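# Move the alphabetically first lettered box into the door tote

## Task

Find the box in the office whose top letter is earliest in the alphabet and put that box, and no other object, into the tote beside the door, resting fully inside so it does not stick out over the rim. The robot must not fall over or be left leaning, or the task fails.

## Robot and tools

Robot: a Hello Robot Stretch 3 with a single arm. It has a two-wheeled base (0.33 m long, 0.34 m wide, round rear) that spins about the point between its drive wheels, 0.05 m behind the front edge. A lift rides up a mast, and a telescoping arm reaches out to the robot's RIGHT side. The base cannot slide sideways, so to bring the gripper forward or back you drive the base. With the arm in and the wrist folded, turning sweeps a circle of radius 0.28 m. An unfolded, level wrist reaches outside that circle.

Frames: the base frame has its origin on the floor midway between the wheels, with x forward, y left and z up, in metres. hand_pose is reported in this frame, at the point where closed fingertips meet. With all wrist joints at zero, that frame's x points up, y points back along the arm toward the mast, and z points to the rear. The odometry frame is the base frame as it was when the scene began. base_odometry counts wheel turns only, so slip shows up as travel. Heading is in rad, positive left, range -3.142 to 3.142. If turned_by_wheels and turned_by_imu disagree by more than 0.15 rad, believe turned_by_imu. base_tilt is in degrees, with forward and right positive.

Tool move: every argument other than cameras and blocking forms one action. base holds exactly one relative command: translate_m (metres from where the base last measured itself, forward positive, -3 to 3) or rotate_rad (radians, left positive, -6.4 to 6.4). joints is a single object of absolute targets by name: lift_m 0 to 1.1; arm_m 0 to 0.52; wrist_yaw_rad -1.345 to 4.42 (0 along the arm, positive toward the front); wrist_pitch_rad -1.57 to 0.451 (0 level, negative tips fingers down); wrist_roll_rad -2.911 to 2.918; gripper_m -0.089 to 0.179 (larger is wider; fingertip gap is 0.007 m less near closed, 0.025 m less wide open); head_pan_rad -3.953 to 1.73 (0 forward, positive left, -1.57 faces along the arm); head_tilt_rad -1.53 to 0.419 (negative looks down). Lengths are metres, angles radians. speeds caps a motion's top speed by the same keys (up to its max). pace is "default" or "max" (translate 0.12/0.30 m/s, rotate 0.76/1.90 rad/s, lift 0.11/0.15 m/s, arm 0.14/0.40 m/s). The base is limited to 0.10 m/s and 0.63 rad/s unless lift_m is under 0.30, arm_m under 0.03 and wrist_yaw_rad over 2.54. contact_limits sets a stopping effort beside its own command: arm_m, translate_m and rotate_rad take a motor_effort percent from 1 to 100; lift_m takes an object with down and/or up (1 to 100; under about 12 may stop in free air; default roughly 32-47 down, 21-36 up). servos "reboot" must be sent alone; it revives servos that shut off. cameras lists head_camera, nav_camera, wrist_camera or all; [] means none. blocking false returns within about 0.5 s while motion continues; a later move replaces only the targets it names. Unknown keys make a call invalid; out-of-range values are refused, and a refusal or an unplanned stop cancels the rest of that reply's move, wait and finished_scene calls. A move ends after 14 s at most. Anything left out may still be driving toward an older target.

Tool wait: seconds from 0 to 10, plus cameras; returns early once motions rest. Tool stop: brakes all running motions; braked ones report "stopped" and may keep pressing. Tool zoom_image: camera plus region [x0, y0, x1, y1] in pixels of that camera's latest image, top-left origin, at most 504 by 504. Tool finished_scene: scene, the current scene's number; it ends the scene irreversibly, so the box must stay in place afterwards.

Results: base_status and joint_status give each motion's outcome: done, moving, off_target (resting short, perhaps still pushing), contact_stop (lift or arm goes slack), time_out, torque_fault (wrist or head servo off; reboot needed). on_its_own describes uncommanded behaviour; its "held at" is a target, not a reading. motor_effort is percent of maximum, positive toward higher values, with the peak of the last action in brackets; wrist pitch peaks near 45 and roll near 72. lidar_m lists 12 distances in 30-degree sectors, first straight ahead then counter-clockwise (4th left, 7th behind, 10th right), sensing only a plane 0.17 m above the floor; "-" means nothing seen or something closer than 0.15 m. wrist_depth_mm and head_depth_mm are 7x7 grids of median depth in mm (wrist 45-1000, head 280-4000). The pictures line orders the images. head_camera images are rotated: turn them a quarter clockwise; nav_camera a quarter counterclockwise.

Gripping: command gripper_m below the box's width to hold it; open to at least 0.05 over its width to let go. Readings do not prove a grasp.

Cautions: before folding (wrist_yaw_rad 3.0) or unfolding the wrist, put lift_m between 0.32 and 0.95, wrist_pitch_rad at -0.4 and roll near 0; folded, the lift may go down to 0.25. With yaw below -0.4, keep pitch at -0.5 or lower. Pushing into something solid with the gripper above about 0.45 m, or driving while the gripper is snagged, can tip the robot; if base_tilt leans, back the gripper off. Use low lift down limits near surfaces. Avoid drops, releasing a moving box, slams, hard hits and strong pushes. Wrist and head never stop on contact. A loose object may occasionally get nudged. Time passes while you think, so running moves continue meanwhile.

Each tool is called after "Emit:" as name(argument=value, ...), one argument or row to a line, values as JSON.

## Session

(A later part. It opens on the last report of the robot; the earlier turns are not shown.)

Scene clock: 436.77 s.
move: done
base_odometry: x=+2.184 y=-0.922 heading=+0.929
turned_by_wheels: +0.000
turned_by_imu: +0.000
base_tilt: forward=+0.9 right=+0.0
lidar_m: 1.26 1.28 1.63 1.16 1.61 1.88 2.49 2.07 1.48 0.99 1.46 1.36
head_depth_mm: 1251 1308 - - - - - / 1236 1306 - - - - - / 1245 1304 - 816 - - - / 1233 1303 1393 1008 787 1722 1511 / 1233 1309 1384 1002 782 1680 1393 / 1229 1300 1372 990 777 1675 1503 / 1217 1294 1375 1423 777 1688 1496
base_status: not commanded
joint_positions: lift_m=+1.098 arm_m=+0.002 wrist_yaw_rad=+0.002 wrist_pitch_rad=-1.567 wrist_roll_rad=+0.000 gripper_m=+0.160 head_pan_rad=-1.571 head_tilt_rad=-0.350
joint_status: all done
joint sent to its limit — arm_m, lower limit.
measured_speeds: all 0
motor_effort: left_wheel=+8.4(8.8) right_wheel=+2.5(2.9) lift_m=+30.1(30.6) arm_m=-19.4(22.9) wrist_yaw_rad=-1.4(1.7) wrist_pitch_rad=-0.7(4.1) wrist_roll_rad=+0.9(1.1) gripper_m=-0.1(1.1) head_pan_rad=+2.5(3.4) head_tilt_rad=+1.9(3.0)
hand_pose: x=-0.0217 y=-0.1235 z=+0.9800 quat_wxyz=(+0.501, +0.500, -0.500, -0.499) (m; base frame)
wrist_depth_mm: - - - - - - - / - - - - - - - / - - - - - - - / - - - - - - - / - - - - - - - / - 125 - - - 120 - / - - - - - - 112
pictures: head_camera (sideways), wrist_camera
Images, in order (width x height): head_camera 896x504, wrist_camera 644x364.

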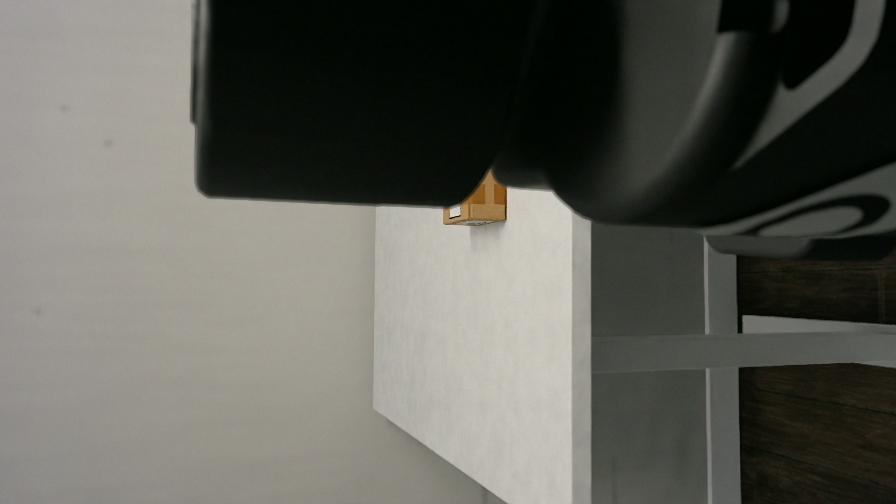

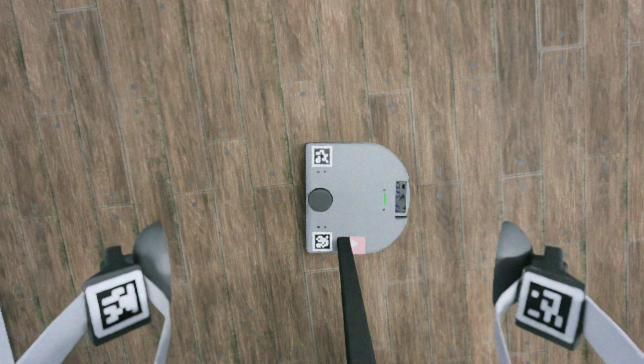

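Emit:
move(
)

Scene clock: 484.97 s.
base_odometry: x=+2.184 y=-0.922 heading=+0.929
turned_by_wheels: +0.000
turned_by_imu: +0.000
base_tilt: forward=+0.8 right=+0.0
lidar_m: 1.27 1.28 1.63 1.16 1.61 1.88 2.49 2.07 1.48 0.99 1.46 1.36
head_depth_mm: 1249 1307 - - - - - / 1255 1300 - - - - - / 1241 1308 - 823 - - - / 1235 1304 1393 1007 783 1712 1494 / 1232 1307 1391 1004 782 1677 1379 / 1222 1297 1370 991 779 1670 1498 / 1224 1289 1372 1434 773 1688 1495
base_status: not commanded
joint_positions: lift_m=+1.098 arm_m=+0.002 wrist_yaw_rad=+0.002 wrist_pitch_rad=-1.567 wrist_roll_rad=+0.000 gripper_m=+0.160 head_pan_rad=-1.571 head_tilt_rad=-0.350
joint_status: all done
joint sent to its limit — arm_m, lower limit.
measured_speeds: all 0
motor_effort: left_wheel=+8.4(8.8) right_wheel=+2.7(2.9) lift_m=+29.8(30.6) arm_m=-14.4(22.9) wrist_yaw_rad=-1.0(1.7) wrist_pitch_rad=-0.5(4.1) wrist_roll_rad=+1.0(1.1) gripper_m=+0.2(1.1) head_pan_rad=+2.7(3.4) head_tilt_rad=+1.2(3.0)
hand_pose: x=-0.0217 y=-0.1235 z=+0.9800 quat_wxyz=(+0.501, +0.500, -0.500, -0.499) (m; base frame)
wrist_depth_mm: - - - - - - - / - - - - - - - / - - - - - - - / - - - - - - - / - - - - - - - / - 125 - - - 120 - / - - - - - - 112
pictures: head_camera (sideways), nav_camera (sideways), wrist_camera
Images, in order (width x height): head_camera 896x504, nav_camera 672x504, wrist_camera 644x364.

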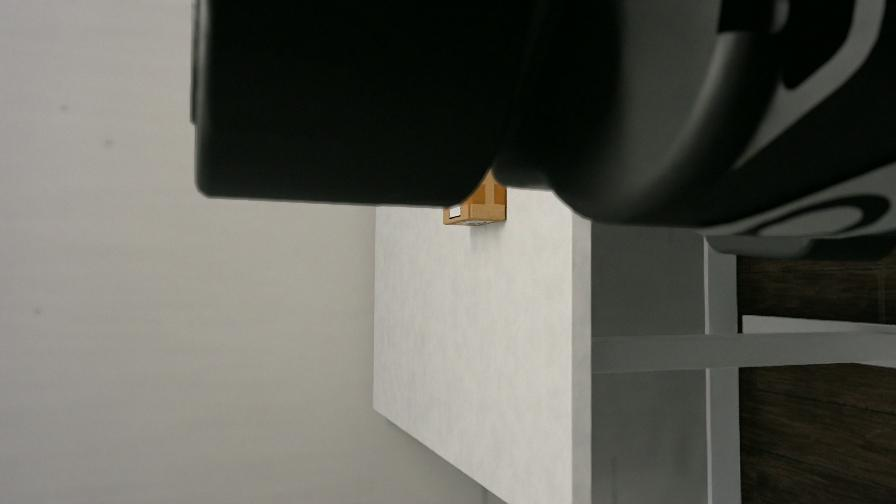

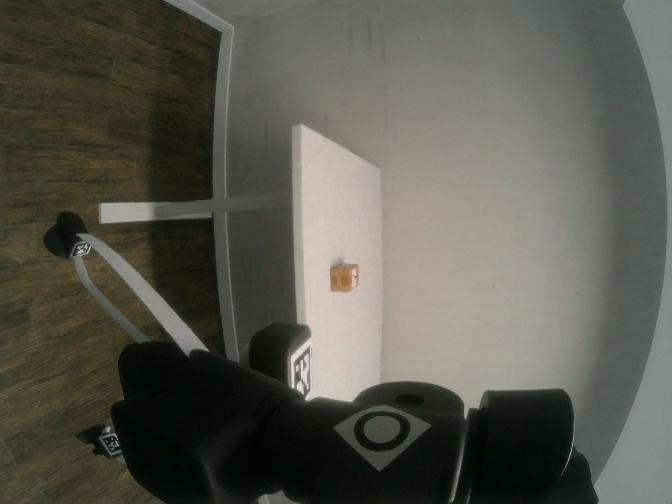

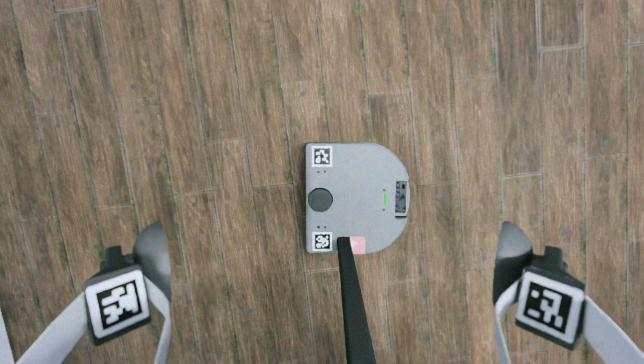

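Emit:
move(
  base={"translate_m": -0.4},
  joints={"wrist_pitch_rad": 0.0, "head_tilt_rad": -0.9},
  pace="max",
  cameras=["head_camera"],
)

Emit:
move(
  base={"rotate_rad": -0.6},
  pace="max",
  cameras=["head_camera", "nav_camera"],
)

Scene clock: 516.87 s.
move: done
base_odometry: x=+1.945 y=-1.242 heading=+0.929
turned_by_wheels: +0.000
turned_by_imu: +0.002
base_tilt: forward=+0.9 right=-0.3
lidar_m: 1.66 1.68 1.27 1.18 1.10 1.56 2.09 1.69 1.24 1.48 1.14 1.78
head_depth_mm: - - - 1565 1420 1254 1134 / - - - 1580 1420 1249 1125 / - - - 1605 1424 1268 1129 / 727 1596 1807 1606 1417 1263 1135 / 727 1595 1813 1620 1419 1259 1132 / 731 1585 1798 1629 1422 1259 1138 / 732 1582 1771 1559 1420 1255 1137
base_status: done
joint_positions: lift_m=+1.098 arm_m=+0.002 wrist_yaw_rad=+0.002 wrist_pitch_rad=-0.023 wrist_roll_rad=+0.000 gripper_m=+0.160 head_pan_rad=-1.571 head_tilt_rad=-0.902
joint_status: all done
measured_speeds: all 0
motor_effort: left_wheel=-12.1(15.7) right_wheel=+4.4(10.1) lift_m=+29.1(29.9) arm_m=-0.7(9.4) wrist_yaw_rad=-1.2(1.8) wrist_pitch_rad=+3.8(5.3) wrist_roll_rad=+0.8(1.1) gripper_m=+0.1(1.1) head_pan_rad=+2.0(3.1) head_tilt_rad=-1.7(6.2)
hand_pose: x=-0.0209 y=-0.4023 z=+1.2062 quat_wxyz=(+0.707, +0.009, -0.707, -0.008) (m; base frame)
wrist_depth_mm: - - - - - - - / - - - - - - - / - - - - - - - / - - - - - - - / - - - - - - - / - 120 - - - 119 113 / - 116 - - - 901 110
pictures: head_camera (sideways)
Images, in order (width x height): head_camera 896x504.

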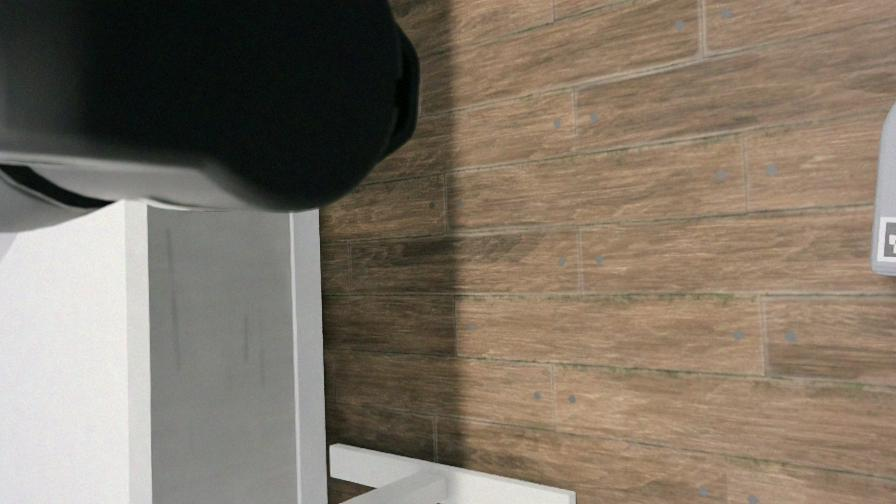

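Scene clock: 518.77 s.
move: done
base_odometry: x=+1.945 y=-1.242 heading=+0.329
turned_by_wheels: -0.599
turned_by_imu: -0.598
base_tilt: forward=+0.9 right=-0.1
lidar_m: 1.81 1.66 1.67 1.27 1.54 1.10 1.56 1.85 1.69 1.24 1.48 1.13
head_depth_mm: - - - 1599 1415 1255 1134 / - - - 1583 1411 1255 1136 / - - - 1593 1398 1255 1130 / 816 1433 1721 1627 1421 1256 1136 / 757 1839 1843 1624 1422 1249 1129 / 724 1695 1847 1609 1420 1257 1131 / 729 1594 1785 1623 1419 1269 1136
base_status: done
joint_positions: lift_m=+1.098 arm_m=+0.002 wrist_yaw_rad=+0.002 wrist_pitch_rad=-0.023 wrist_roll_rad=+0.000 gripper_m=+0.160 head_pan_rad=-1.571 head_tilt_rad=-0.902
joint_status: not commanded
measured_speeds: all 0
motor_effort: left_wheel=+10.2(14.7) right_wheel=-11.1(14.8) lift_m=+28.9(29.4) arm_m=+0.1(0.9) wrist_yaw_rad=-0.9(1.6) wrist_pitch_rad=+4.1(4.4) wrist_roll_rad=+0.8(1.2) gripper_m=+0.0(1.1) head_pan_rad=+1.2(2.9) head_tilt_rad=-0.8(2.1)
hand_pose: x=-0.0209 y=-0.4024 z=+1.2063 quat_wxyz=(+0.707, +0.009, -0.707, -0.008) (m; base frame)
wrist_depth_mm: - - - - - - - / - - - - - - - / - - - - - - - / - - - - - - - / - - - - - - - / - 120 - - - 120 - / - 116 - - - - 109
pictures: head_camera (sideways), nav_camera (sideways)
Images, in order (width x height): head_camera 896x504, nav_camera 672x504.

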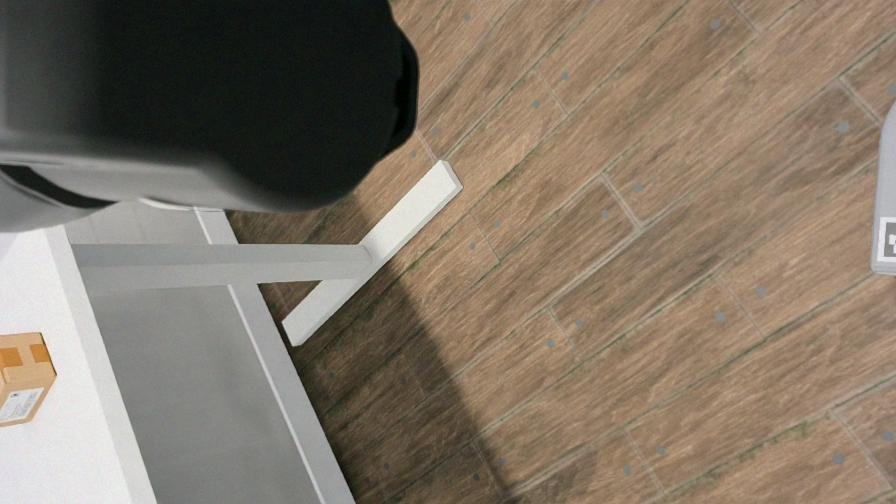

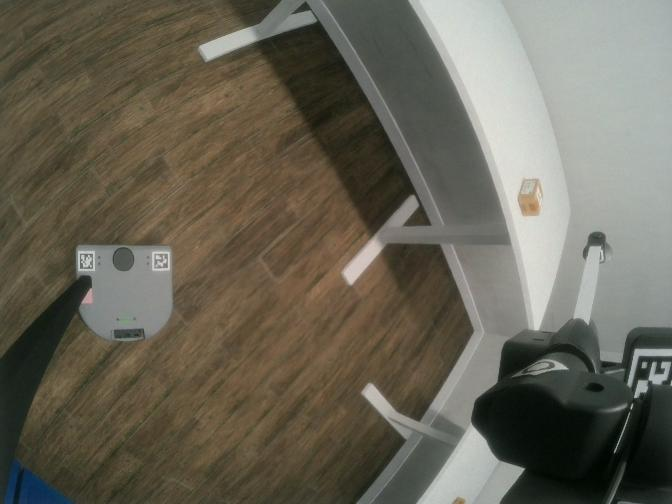

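Emit:
move(
  base={"translate_m": 0.48},
  pace="max",
  cameras=[],
)

Emit:
move(
  base={"rotate_rad": 0.6},
  joints={"wrist_pitch_rad": -0.9},
  pace="max",
  cameras=["head_camera", "nav_camera", "wrist_camera"],
)

Scene clock: 533.03 s.
move: done
base_odometry: x=+2.399 y=-1.087 heading=+0.329
turned_by_wheels: +0.000
turned_by_imu: +0.001
base_tilt: forward=+0.9 right=+0.0
lidar_m: 1.43 1.30 1.30 1.58 1.84 1.49 2.03 2.01 1.29 1.31 1.17 0.73
head_depth_mm: - - - 1584 1420 1251 1121 / - - - 1585 1404 1258 1133 / - - - 1611 1401 1255 1128 / 707 587 1761 1616 1413 1250 1130 / 734 585 526 1630 1413 1246 1130 / 731 586 500 1621 1420 1252 1133 / 734 587 489 1585 1417 1258 1121
base_status: done
joint_positions: lift_m=+1.098 arm_m=+0.002 wrist_yaw_rad=+0.002 wrist_pitch_rad=-0.023 wrist_roll_rad=+0.000 gripper_m=+0.160 head_pan_rad=-1.571 head_tilt_rad=-0.900
joint_status: not commanded
measured_speeds: all 0
motor_effort: left_wheel=+9.5(17.2) right_wheel=-1.2(9.9) lift_m=+28.3(29.1) arm_m=-4.6(4.8) wrist_yaw_rad=-1.5(1.8) wrist_pitch_rad=+3.9(4.4) wrist_roll_rad=+0.8(1.1) gripper_m=-0.2(1.5) head_pan_rad=+2.3(2.7) head_tilt_rad=-0.2(1.8)
hand_pose: x=-0.0209 y=-0.4024 z=+1.2063 quat_wxyz=(+0.707, +0.009, -0.707, -0.008) (m; base frame)
wrist_depth_mm: - - - - - - - / - - - - - - - / - - - - - - - / - - - - - - - / - - - - - - - / - 121 - - - 119 - / - 116 - - - - 112
pictures: none
No camera images: "cameras" was empty.

Scene clock: 534.93 s.
move: done
base_odometry: x=+2.399 y=-1.087 heading=+0.929
turned_by_wheels: +0.599
turned_by_imu: +0.597
base_tilt: forward=+1.0 right=-0.1
lidar_m: 1.30 1.32 1.67 1.43 1.87 2.03 2.01 1.29 1.27 0.78 0.73 1.39
head_depth_mm: - - - - 1423 1250 1135 / - - - - 1423 1250 1135 / - - - - 1416 1254 1141 / 735 588 515 1619 1413 1260 1133 / 731 587 501 1352 1365 1239 1129 / 737 587 490 1590 1425 1261 1135 / 734 586 490 1639 1420 1268 1135
base_status: done
joint_positions: lift_m=+1.098 arm_m=+0.002 wrist_yaw_rad=+0.002 wrist_pitch_rad=-0.907 wrist_roll_rad=+0.000 gripper_m=+0.160 head_pan_rad=-1.571 head_tilt_rad=-0.900
joint_status: all done
measured_speeds: all 0
motor_effort: left_wheel=-10.5(15.2) right_wheel=+11.8(14.2) lift_m=+28.3(28.6) arm_m=-7.9(8.1) wrist_yaw_rad=-1.4(1.9) wrist_pitch_rad=+1.0(3.5) wrist_roll_rad=+0.8(1.1) gripper_m=+0.3(1.3) head_pan_rad=+0.5(2.4) head_tilt_rad=+0.9(1.4)
hand_pose: x=-0.0213 y=-0.2856 z=+1.0196 quat_wxyz=(+0.636, +0.311, -0.635, -0.310) (m; base frame)
wrist_depth_mm: 373 374 369 328 369 366 369 / 331 328 329 328 326 328 324 / 295 297 295 295 291 293 296 / 275 276 279 292 - - - / - - - - - - - / - 125 - - - 120 - / - - - - - - 112
pictures: head_camera (sideways), nav_camera (sideways), wrist_camera
Images, in order (width x height): head_camera 896x504, nav_camera 672x504, wrist_camera 644x364.

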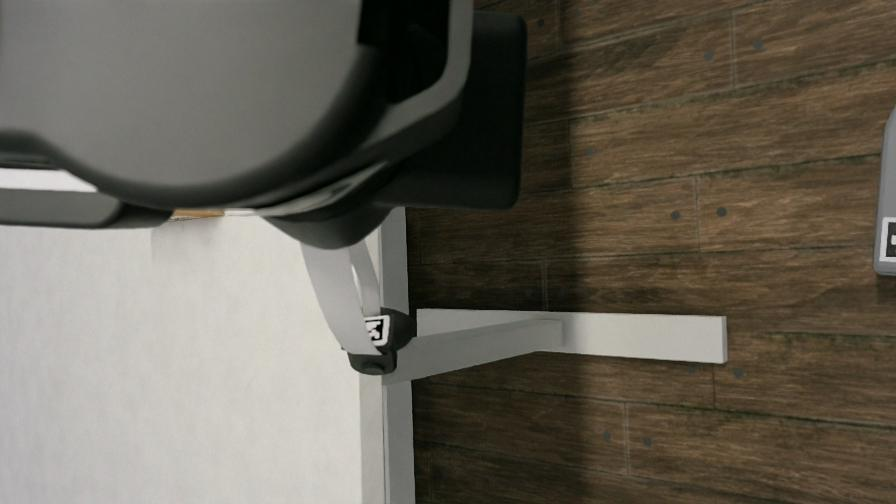

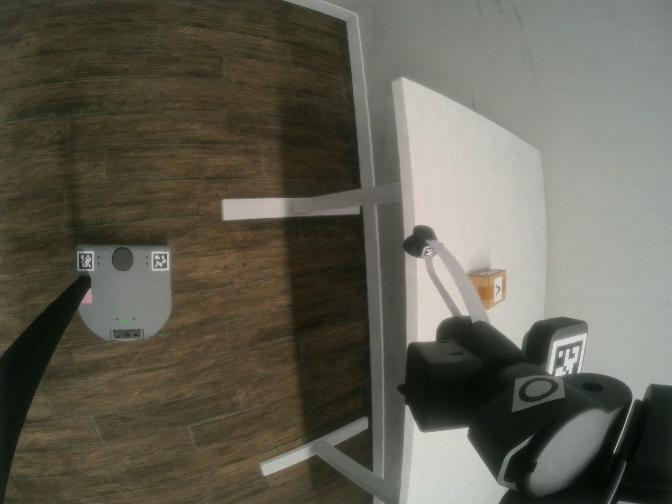

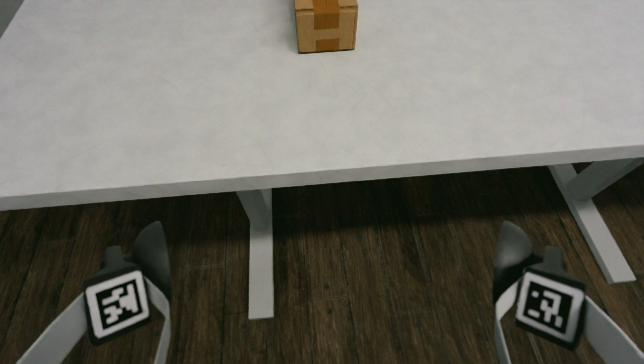

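Emit:
move(
  joints={"wrist_pitch_rad": -1.4, "arm_m": 0.30},
  contact_limits={"arm_m": 35},
  cameras=["wrist_camera", "nav_camera"],
)

Scene clock: 547.03 s.
move: done
base_odometry: x=+2.399 y=-1.087 heading=+0.929
turned_by_wheels: +0.000
turned_by_imu: +0.001
base_tilt: forward=+0.9 right=-0.3
lidar_m: 1.30 1.31 1.66 1.42 1.87 2.03 2.01 1.29 1.27 0.77 0.73 1.40
head_depth_mm: 728 568 500 1634 1416 1256 1139 / 382 587 487 1613 1416 1257 1125 / 361 542 487 1609 1414 1268 1134 / 709 572 487 1612 1421 1257 1142 / 733 571 490 1541 1365 1241 1141 / 733 587 491 1592 1411 1261 1139 / 734 589 489 1622 1396 1260 1139
base_status: not commanded
joint_positions: lift_m=+1.098 arm_m=+0.300 wrist_yaw_rad=+0.002 wrist_pitch_rad=-1.398 wrist_roll_rad=+0.000 gripper_m=+0.160 head_pan_rad=-1.571 head_tilt_rad=-0.900
joint_status: all done
measured_speeds: all 0
motor_effort: left_wheel=-10.3(10.6) right_wheel=+11.2(12.2) lift_m=+27.8(28.2) arm_m=+20.2(24.2) wrist_yaw_rad=-1.1(1.8) wrist_pitch_rad=-0.4(3.2) wrist_roll_rad=+0.8(1.2) gripper_m=-0.6(1.4) head_pan_rad=+1.4(2.3) head_tilt_rad=-0.4(1.7)
contact_limits: arm_m 35 (drawing in: default 38, maximum 55; extending or still: default 47, maximum 70)
hand_pose: x=-0.0216 y=-0.4653 z=+0.9797 quat_wxyz=(+0.542, +0.456, -0.540, -0.455) (m; base frame)
wrist_depth_mm: 202 201 200 148 197 197 196 / 201 200 199 148 198 195 196 / 200 198 197 176 195 195 193 / 198 197 196 195 194 195 193 / 197 197 195 194 193 193 192 / 196 124 195 193 193 137 192 / 113 193 193 193 191 191 109
pictures: nav_camera (sideways), wrist_camera
Images, in order (width x height): nav_camera 672x504, wrist_camera 644x364.

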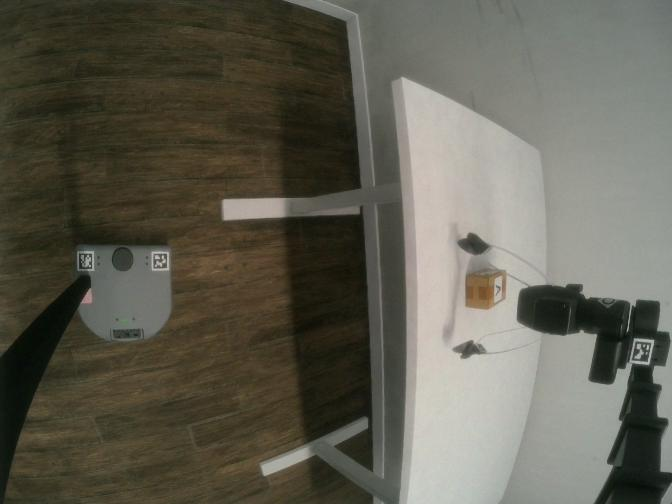

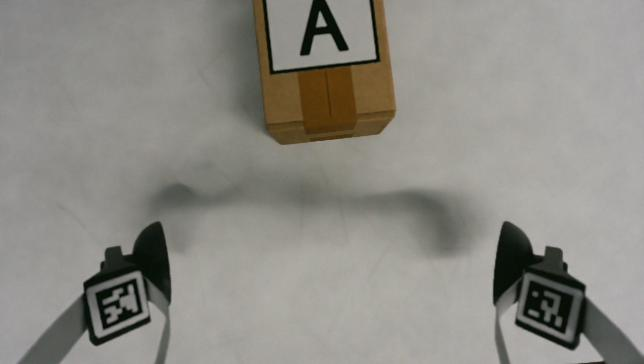

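Emit:
move(
  joints={"arm_m": 0.41},
  contact_limits={"arm_m": 35},
  cameras=["wrist_camera"],
)

Emit:
move(
  joints={"lift_m": 1.083},
  contact_limits={"lift_m": {"down": 14}},
  cameras=["wrist_camera", "nav_camera"],
)

Scene clock: 555.27 s.
move: done
base_odometry: x=+2.399 y=-1.087 heading=+0.929
turned_by_wheels: +0.000
turned_by_imu: +0.001
base_tilt: forward=+1.1 right=+0.0
lidar_m: 1.30 1.32 1.66 1.43 1.87 2.03 2.01 1.29 1.27 0.78 0.73 1.40
head_depth_mm: 730 570 499 1616 1406 1262 1132 / 729 570 487 1619 1417 1262 1131 / 707 541 488 1622 1421 1263 1138 / 730 573 488 1617 1417 1250 1132 / 733 587 491 1546 1373 1238 1138 / 734 588 490 1578 1424 1261 1133 / 733 588 489 1621 1419 1253 1141
base_status: not commanded
joint_positions: lift_m=+1.098 arm_m=+0.410 wrist_yaw_rad=+0.002 wrist_pitch_rad=-1.399 wrist_roll_rad=+0.000 gripper_m=+0.160 head_pan_rad=-1.571 head_tilt_rad=-0.900
joint_status: all done
measured_speeds: all 0
motor_effort: left_wheel=-9.9(10.5) right_wheel=+10.9(12.0) lift_m=+27.2(27.8) arm_m=+21.4(23.6) wrist_yaw_rad=-0.8(1.6) wrist_pitch_rad=-0.3(0.7) wrist_roll_rad=+0.7(1.0) gripper_m=+0.1(1.3) head_pan_rad=+0.8(2.1) head_tilt_rad=-0.5(2.2)
contact_limits: arm_m 35 (drawing in: default 38, maximum 55; extending or still: default 47, maximum 70)
hand_pose: x=-0.0216 y=-0.5751 z=+0.9797 quat_wxyz=(+0.542, +0.456, -0.540, -0.455) (m; base frame)
wrist_depth_mm: 201 200 200 199 198 197 197 / 201 200 199 197 196 196 195 / 198 198 198 197 195 194 193 / 197 198 196 146 195 193 191 / 197 195 195 145 193 191 191 / 196 125 194 145 191 136 191 / 113 194 193 144 192 190 110
pictures: wrist_camera
Images, in order (width x height): wrist_camera 644x364.

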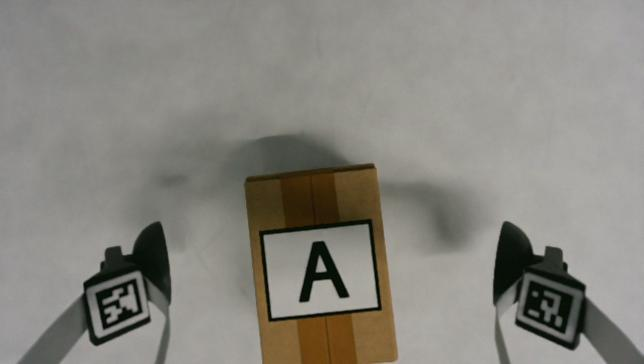

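Scene clock: 556.10 s.
move: done
base_odometry: x=+2.399 y=-1.087 heading=+0.929
turned_by_wheels: +0.000
turned_by_imu: +0.000
base_tilt: forward=+1.0 right=-0.2
lidar_m: 1.30 1.31 1.67 1.43 1.87 2.03 2.01 1.29 1.27 0.77 0.73 1.40
head_depth_mm: 729 569 500 1632 1413 1258 1133 / 703 569 489 1610 1419 1258 1132 / 683 541 488 1612 1424 1260 1132 / 733 571 488 1622 1406 1256 1131 / 733 587 488 1549 1370 1245 1130 / 732 589 490 1585 1417 1256 1130 / 734 588 489 1608 1414 1263 1130
base_status: not commanded
joint_positions: lift_m=+1.083 arm_m=+0.410 wrist_yaw_rad=+0.002 wrist_pitch_rad=-1.399 wrist_roll_rad=+0.000 gripper_m=+0.160 head_pan_rad=-1.571 head_tilt_rad=-0.900
joint_status: all done
measured_speeds: all 0
motor_effort: left_wheel=-10.1(10.1) right_wheel=+11.0(11.7) lift_m=+20.7(25.0) arm_m=+20.5(21.7) wrist_yaw_rad=-1.0(1.5) wrist_pitch_rad=-0.3(0.7) wrist_roll_rad=+0.8(1.0) gripper_m=-0.8(0.9) head_pan_rad=+1.9(2.1) head_tilt_rad=-1.6(2.1)
contact_limits: arm_m 35 (drawing in: default 38, maximum 55; extending or still: default 47, maximum 70); lift_m down 14 (down: maximum 72; up: maximum 65)
hand_pose: x=-0.0216 y=-0.5751 z=+0.9651 quat_wxyz=(+0.542, +0.456, -0.540, -0.455) (m; base frame)
wrist_depth_mm: 187 185 185 184 183 183 182 / 185 185 184 182 183 181 181 / 184 183 183 182 182 181 180 / 184 182 181 132 180 179 178 / 182 182 181 131 180 179 178 / 182 125 180 130 178 137 177 / 113 179 179 130 178 177 109
pictures: nav_camera (sideways), wrist_camera
Images, in order (width x height): nav_camera 672x504, wrist_camera 644x364.

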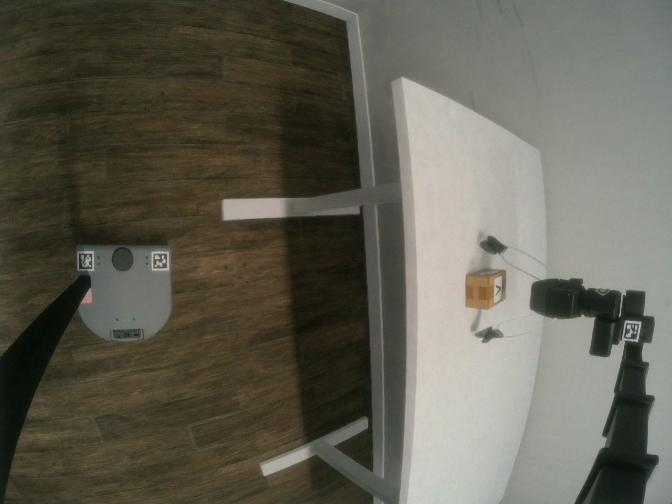

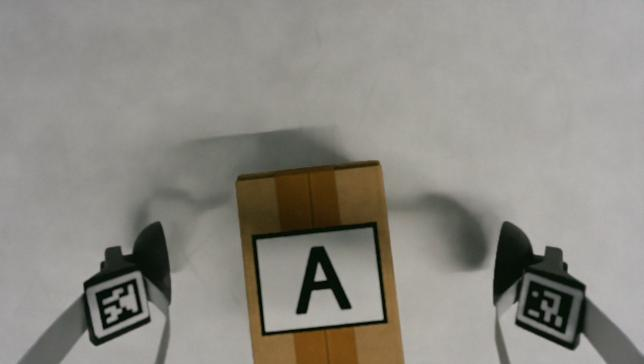

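Emit:
move(
  joints={"wrist_roll_rad": 0.08},
  cameras=["wrist_camera"],
)

Scene clock: 560.53 s.
move: done
base_odometry: x=+2.399 y=-1.087 heading=+0.929
turned_by_wheels: +0.000
turned_by_imu: +0.001
base_tilt: forward=+1.0 right=-0.2
lidar_m: 1.29 1.31 1.67 1.43 1.87 2.03 2.01 1.29 1.26 0.78 0.73 1.40
head_depth_mm: 727 568 499 1619 1429 1251 1136 / 706 569 488 1614 1412 1251 1131 / 682 540 488 1627 1426 1252 1132 / 731 570 489 1604 1415 1253 1139 / 732 588 490 1540 1369 1241 1134 / 737 589 490 1598 1420 1266 1128 / 736 589 489 1611 1414 1263 1130
base_status: not commanded
joint_positions: lift_m=+1.083 arm_m=+0.410 wrist_yaw_rad=+0.002 wrist_pitch_rad=-1.399 wrist_roll_rad=+0.075 gripper_m=+0.160 head_pan_rad=-1.571 head_tilt_rad=-0.900
joint_status: all done
measured_speeds: all 0
motor_effort: left_wheel=-9.8(10.1) right_wheel=+10.9(11.8) lift_m=+20.5(21.1) arm_m=+15.3(15.7) wrist_yaw_rad=-1.3(1.4) wrist_pitch_rad=-0.7(0.8) wrist_roll_rad=+2.4(3.4) gripper_m=+1.0(1.0) head_pan_rad=+1.6(1.8) head_tilt_rad=-2.1(2.2)
contact_limits: arm_m 35 (drawing in: default 38, maximum 55; extending or still: default 47, maximum 70); lift_m down 14 (down: maximum 72; up: maximum 65)
hand_pose: x=-0.0216 y=-0.5751 z=+0.9651 quat_wxyz=(+0.521, +0.438, -0.560, -0.472) (m; base frame)
wrist_depth_mm: 188 187 186 183 182 181 180 / 188 187 184 184 182 179 179 / 186 185 184 182 181 179 177 / 185 183 182 131 180 178 178 / 185 183 182 131 179 178 176 / 183 125 180 130 177 136 174 / 113 181 180 129 176 175 110
pictures: wrist_camera
Images, in order (width x height): wrist_camera 644x364.

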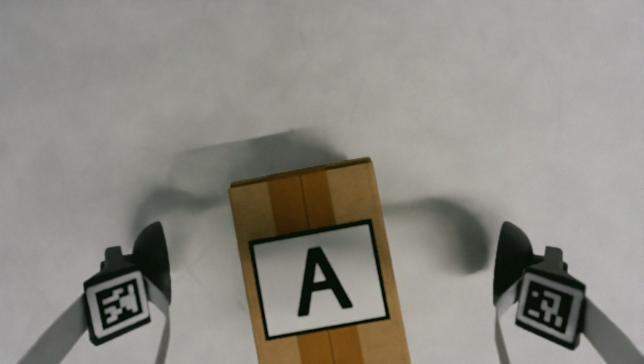

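Emit:
move(
  joints={"wrist_roll_rad": -0.08},
  cameras=["wrist_camera"],
)

Emit:
move(
  joints={"gripper_m": 0.02},
  cameras=["wrist_camera"],
)

Scene clock: 564.13 s.
move: done
base_odometry: x=+2.399 y=-1.087 heading=+0.929
turned_by_wheels: +0.000
turned_by_imu: +0.001
base_tilt: forward=+1.0 right=+0.1
lidar_m: 1.30 1.32 1.67 1.43 1.87 2.04 2.01 1.29 1.27 0.78 0.73 1.40
head_depth_mm: 729 570 500 1625 1418 1258 1133 / 710 568 488 1610 1422 1258 1135 / 684 540 487 1627 1424 1264 1132 / 707 571 488 1619 1422 1261 1135 / 734 590 489 1550 1374 1252 1130 / 732 588 488 1606 1415 1255 1135 / 736 589 489 1615 1424 1259 1137
base_status: not commanded
joint_positions: lift_m=+1.083 arm_m=+0.410 wrist_yaw_rad=+0.002 wrist_pitch_rad=-1.399 wrist_roll_rad=-0.075 gripper_m=+0.160 head_pan_rad=-1.571 head_tilt_rad=-0.900
joint_status: all done
measured_speeds: all 0
motor_effort: left_wheel=-9.9(10.1) right_wheel=+11.0(11.9) lift_m=+20.7(21.1) arm_m=+9.9(11.0) wrist_yaw_rad=-1.1(1.5) wrist_pitch_rad=-0.4(0.8) wrist_roll_rad=-0.8(2.3) gripper_m=-0.3(1.0) head_pan_rad=+1.0(1.7) head_tilt_rad=-1.8(3.2)
contact_limits: arm_m 35 (drawing in: default 38, maximum 55; extending or still: default 47, maximum 70); lift_m down 14 (down: maximum 72; up: maximum 65)
hand_pose: x=-0.0216 y=-0.5751 z=+0.9651 quat_wxyz=(+0.562, +0.472, -0.520, -0.438) (m; base frame)
wrist_depth_mm: 184 185 183 184 184 184 183 / 182 183 182 183 183 182 182 / 182 183 182 182 182 182 182 / 181 181 181 132 179 181 180 / 180 180 180 131 180 179 180 / 179 125 179 130 179 136 178 / 113 178 178 129 177 178 110
pictures: wrist_camera
Images, in order (width x height): wrist_camera 644x364.

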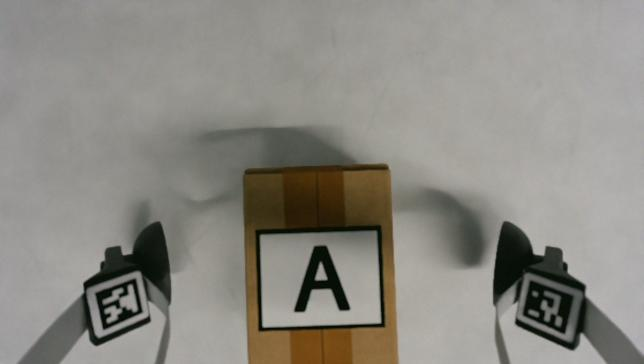

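Scene clock: 566.07 s.
move: done
base_odometry: x=+2.399 y=-1.087 heading=+0.929
turned_by_wheels: +0.000
turned_by_imu: +0.001
base_tilt: forward=+1.0 right=-0.1
lidar_m: 1.30 1.32 1.67 1.43 1.87 2.03 2.01 1.29 1.26 0.78 0.73 1.40
head_depth_mm: 730 585 499 1630 1416 1262 1130 / 704 570 488 1615 1419 1264 1137 / 683 539 489 1616 1421 1253 1135 / 734 571 487 1627 1420 1257 1136 / 733 586 489 1556 1367 1235 1132 / 737 590 489 1595 1411 1264 1134 / 734 587 490 1617 1425 1262 1136
base_status: not commanded
joint_positions: lift_m=+1.083 arm_m=+0.410 wrist_yaw_rad=+0.002 wrist_pitch_rad=-1.399 wrist_roll_rad=-0.075 gripper_m=+0.021 head_pan_rad=-1.571 head_tilt_rad=-0.900
joint_status: all done
measured_speeds: all 0
motor_effort: left_wheel=-7.1(10.2) right_wheel=+7.5(11.6) lift_m=+20.8(21.2) arm_m=+7.3(9.9) wrist_yaw_rad=-1.1(1.6) wrist_pitch_rad=-0.4(0.8) wrist_roll_rad=-0.7(1.1) gripper_m=-20.7(97.1) head_pan_rad=+0.9(2.0) head_tilt_rad=-2.5(3.1)
contact_limits: arm_m 35 (drawing in: default 38, maximum 55; extending or still: default 47, maximum 70); lift_m down 14 (down: maximum 72; up: maximum 65)
hand_pose: x=-0.0216 y=-0.5751 z=+0.9651 quat_wxyz=(+0.562, +0.472, -0.520, -0.438) (m; base frame)
wrist_depth_mm: 185 186 185 185 185 185 185 / 185 183 184 184 184 185 183 / 183 183 183 183 183 182 182 / 182 182 182 132 181 182 181 / 182 181 181 132 155 179 180 / 180 179 131 131 130 180 179 / 179 179 179 130 178 178 178
pictures: wrist_camera
Images, in order (width x height): wrist_camera 644x364.

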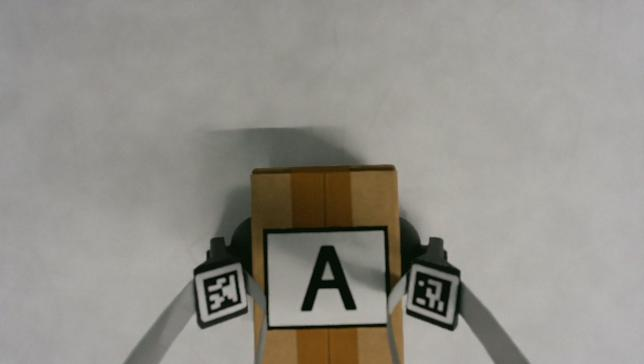

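Emit:
move(
  joints={"lift_m": 1.1},
  cameras=["wrist_camera"],
)

Emit:
move(
  joints={"wrist_pitch_rad": -1.1},
  speeds={"wrist_pitch_rad": 0.5},
  cameras=["wrist_camera", "nav_camera"],
)

Scene clock: 569.77 s.
move: done
base_odometry: x=+2.399 y=-1.087 heading=+0.929
turned_by_wheels: +0.000
turned_by_imu: +0.001
base_tilt: forward=+1.0 right=-0.2
lidar_m: 1.30 1.32 1.66 1.43 1.87 2.03 2.01 1.29 1.26 0.77 0.73 1.40
head_depth_mm: 730 585 500 1611 1425 1264 1124 / 730 558 488 1619 1412 1261 1141 / 705 533 489 1622 1413 1254 1129 / 733 571 488 1619 1423 1257 1131 / 732 587 488 1543 1364 1240 1131 / 735 588 488 1591 1419 1251 1136 / 734 587 489 1609 1417 1252 1136
base_status: not commanded
joint_positions: lift_m=+1.098 arm_m=+0.410 wrist_yaw_rad=+0.002 wrist_pitch_rad=-1.399 wrist_roll_rad=-0.075 gripper_m=+0.021 head_pan_rad=-1.571 head_tilt_rad=-0.900
joint_status: all done
joint sent to its limit — lift_m, upper limit.
measured_speeds: all 0
motor_effort: left_wheel=-7.0(7.3) right_wheel=+7.9(7.9) lift_m=+31.4(31.8) arm_m=+1.7(3.2) wrist_yaw_rad=-1.4(1.4) wrist_pitch_rad=-0.5(0.8) wrist_roll_rad=-0.9(1.0) gripper_m=-18.0(21.3) head_pan_rad=+0.7(1.8) head_tilt_rad=-3.4(3.5)
contact_limits: arm_m 35 (drawing in: default 38, maximum 55; extending or still: default 47, maximum 70)
hand_pose: x=-0.0216 y=-0.5750 z=+0.9797 quat_wxyz=(+0.561, +0.473, -0.519, -0.438) (m; base frame)
wrist_depth_mm: 198 199 198 199 198 198 197 / 198 197 198 197 196 196 197 / 197 196 196 196 196 196 196 / 195 195 195 135 196 195 194 / 193 193 194 133 136 194 194 / 193 193 130 133 130 193 193 / 192 191 192 133 192 192 192
pictures: wrist_camera
Images, in order (width x height): wrist_camera 644x364.

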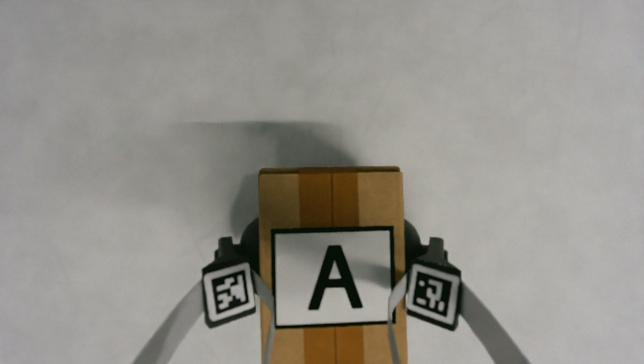

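Scene clock: 570.93 s.
move: done
base_odometry: x=+2.399 y=-1.087 heading=+0.929
turned_by_wheels: +0.000
turned_by_imu: +0.000
base_tilt: forward=+0.9 right=-0.3
lidar_m: 1.30 1.32 1.67 1.43 1.87 2.03 2.01 1.29 1.27 0.77 0.73 1.40
head_depth_mm: 727 584 499 1610 1414 1256 1131 / 680 583 489 1622 1411 1256 1139 / 572 574 488 1611 1411 1272 1132 / 734 588 489 1626 1416 1254 1133 / 735 587 489 1561 1362 1244 1132 / 733 587 490 1593 1407 1262 1140 / 729 586 489 1622 1420 1264 1137
base_status: not commanded
joint_positions: lift_m=+1.098 arm_m=+0.410 wrist_yaw_rad=+0.002 wrist_pitch_rad=-1.114 wrist_roll_rad=-0.075 gripper_m=+0.021 head_pan_rad=-1.571 head_tilt_rad=-0.900
joint_status: all done
measured_speeds: all 0
motor_effort: left_wheel=-7.0(7.3) right_wheel=+7.6(8.2) lift_m=+31.1(31.5) arm_m=+0.3(2.0) wrist_yaw_rad=-1.2(1.6) wrist_pitch_rad=+2.2(4.3) wrist_roll_rad=-0.8(1.0) gripper_m=-17.8(19.2) head_pan_rad=+1.7(1.7) head_tilt_rad=-1.7(4.3)
contact_limits: arm_m 35 (drawing in: default 38, maximum 55; extending or still: default 47, maximum 70)
hand_pose: x=-0.0214 y=-0.6464 z=+0.9957 quat_wxyz=(+0.623, +0.388, -0.576, -0.359) (m; base frame)
wrist_depth_mm: 259 263 264 266 267 269 271 / 245 247 249 251 253 254 254 / 232 233 236 239 240 240 243 / 220 223 224 134 224 227 228 / 209 212 210 133 148 216 219 / 200 203 130 132 130 206 208 / 192 190 191 132 193 196 199
pictures: nav_camera (sideways), wrist_camera
Images, in order (width x height): nav_camera 672x504, wrist_camera 644x364.

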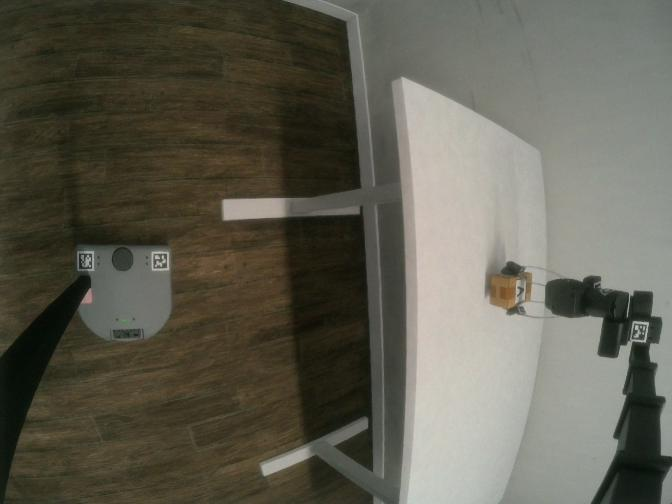

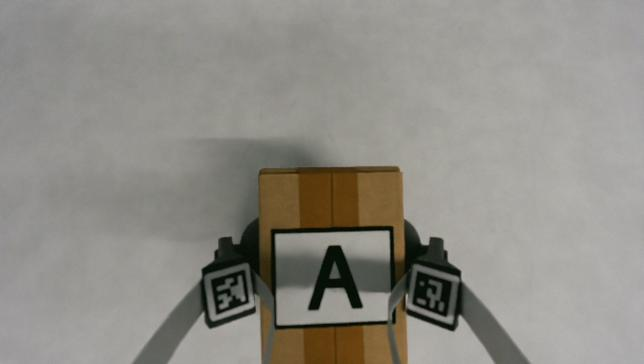

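Emit:
move(
  joints={"wrist_pitch_rad": -0.4, "arm_m": 0.0},
  speeds={"arm_m": 0.25},
  cameras=["wrist_camera"],
)

Emit:
move(
  joints={"wrist_yaw_rad": 1.57},
  cameras=["wrist_camera", "nav_camera"],
)

Scene clock: 595.73 s.
move: done
base_odometry: x=+2.399 y=-1.087 heading=+0.929
turned_by_wheels: +0.000
turned_by_imu: +0.001
base_tilt: forward=+0.9 right=-0.3
lidar_m: 1.30 1.31 1.67 1.43 1.87 2.03 2.01 1.29 1.27 0.78 0.73 1.40
head_depth_mm: - - - 1547 1421 1251 1133 / - - - 1560 1417 1254 1131 / 296 - - 1620 1412 1267 1132 / 733 572 489 1610 1411 1250 1134 / 735 588 488 1549 1367 1238 1129 / 733 587 489 1593 1412 1262 1138 / 736 586 489 1628 1411 1263 1136
base_status: not commanded
joint_positions: lift_m=+1.098 arm_m=+0.002 wrist_yaw_rad=+0.002 wrist_pitch_rad=-0.429 wrist_roll_rad=-0.076 gripper_m=+0.021 head_pan_rad=-1.571 head_tilt_rad=-0.900
joint_status: all done
joint sent to its limit — arm_m, lower limit.
measured_speeds: all 0
motor_effort: left_wheel=-7.2(7.3) right_wheel=+7.8(8.3) lift_m=+30.9(31.5) arm_m=-20.4(22.6) wrist_yaw_rad=-1.0(1.6) wrist_pitch_rad=+5.2(8.2) wrist_roll_rad=-0.6(0.9) gripper_m=-18.3(19.3) head_pan_rad=+0.4(2.1) head_tilt_rad=-2.9(4.7)
hand_pose: x=-0.0211 y=-0.3697 z=+1.1078 quat_wxyz=(+0.717, +0.157, -0.664, -0.144) (m; base frame)
wrist_depth_mm: - - - - - - - / - - - - - - - / - - - - - - - / - - - 135 136 - - / 384 385 160 133 135 406 - / 323 331 130 133 131 366 375 / 281 272 282 132 287 307 322
pictures: wrist_camera
Images, in order (width x height): wrist_camera 644x364.

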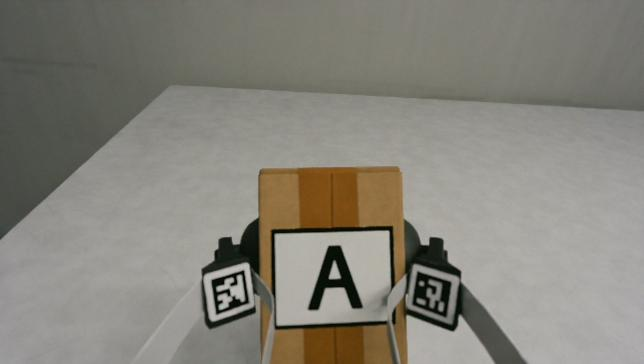

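Scene clock: 597.53 s.
move: done
base_odometry: x=+2.399 y=-1.087 heading=+0.929
turned_by_wheels: +0.000
turned_by_imu: +0.000
base_tilt: forward=+1.0 right=-0.1
lidar_m: 1.30 1.32 1.67 1.43 1.87 2.03 2.00 1.29 1.26 0.78 0.73 1.40
head_depth_mm: - - - 1605 1425 1263 1138 / - - - 1617 1417 1256 1137 / - - - 1587 1411 1265 1131 / 734 - - - 1413 1261 1140 / 735 - - - 1368 1242 1137 / 734 - - - 1411 1259 1142 / 734 - - - 1409 1260 1135
base_status: not commanded
joint_positions: lift_m=+1.098 arm_m=+0.002 wrist_yaw_rad=+1.567 wrist_pitch_rad=-0.429 wrist_roll_rad=-0.076 gripper_m=+0.021 head_pan_rad=-1.571 head_tilt_rad=-0.900
joint_status: all done
measured_speeds: all 0
motor_effort: left_wheel=-7.2(7.3) right_wheel=+7.9(8.3) lift_m=+30.8(31.1) arm_m=-19.5(20.4) wrist_yaw_rad=+3.5(7.7) wrist_pitch_rad=+5.1(5.6) wrist_roll_rad=-0.7(0.9) gripper_m=-18.1(18.8) head_pan_rad=+0.8(1.7) head_tilt_rad=-3.5(4.9)
hand_pose: x=+0.2016 y=-0.1478 z=+1.1078 quat_wxyz=(+0.610, +0.579, -0.360, +0.403) (m; base frame)
wrist_depth_mm: - - - - - - - / - - - - - - - / - - - - - - - / - - - 135 - - - / - - 161 133 148 - - / - - 130 132 130 - - / - - - 132 - 322 315
pictures: nav_camera (sideways), wrist_camera
Images, in order (width x height): nav_camera 672x504, wrist_camera 644x364.

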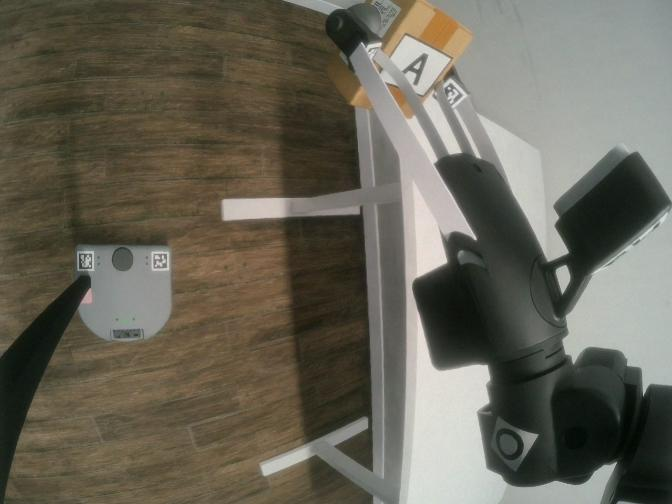

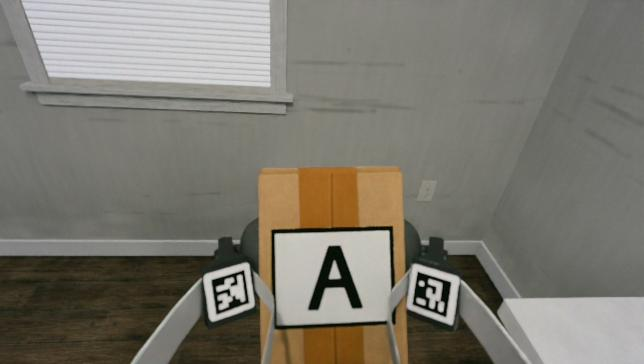

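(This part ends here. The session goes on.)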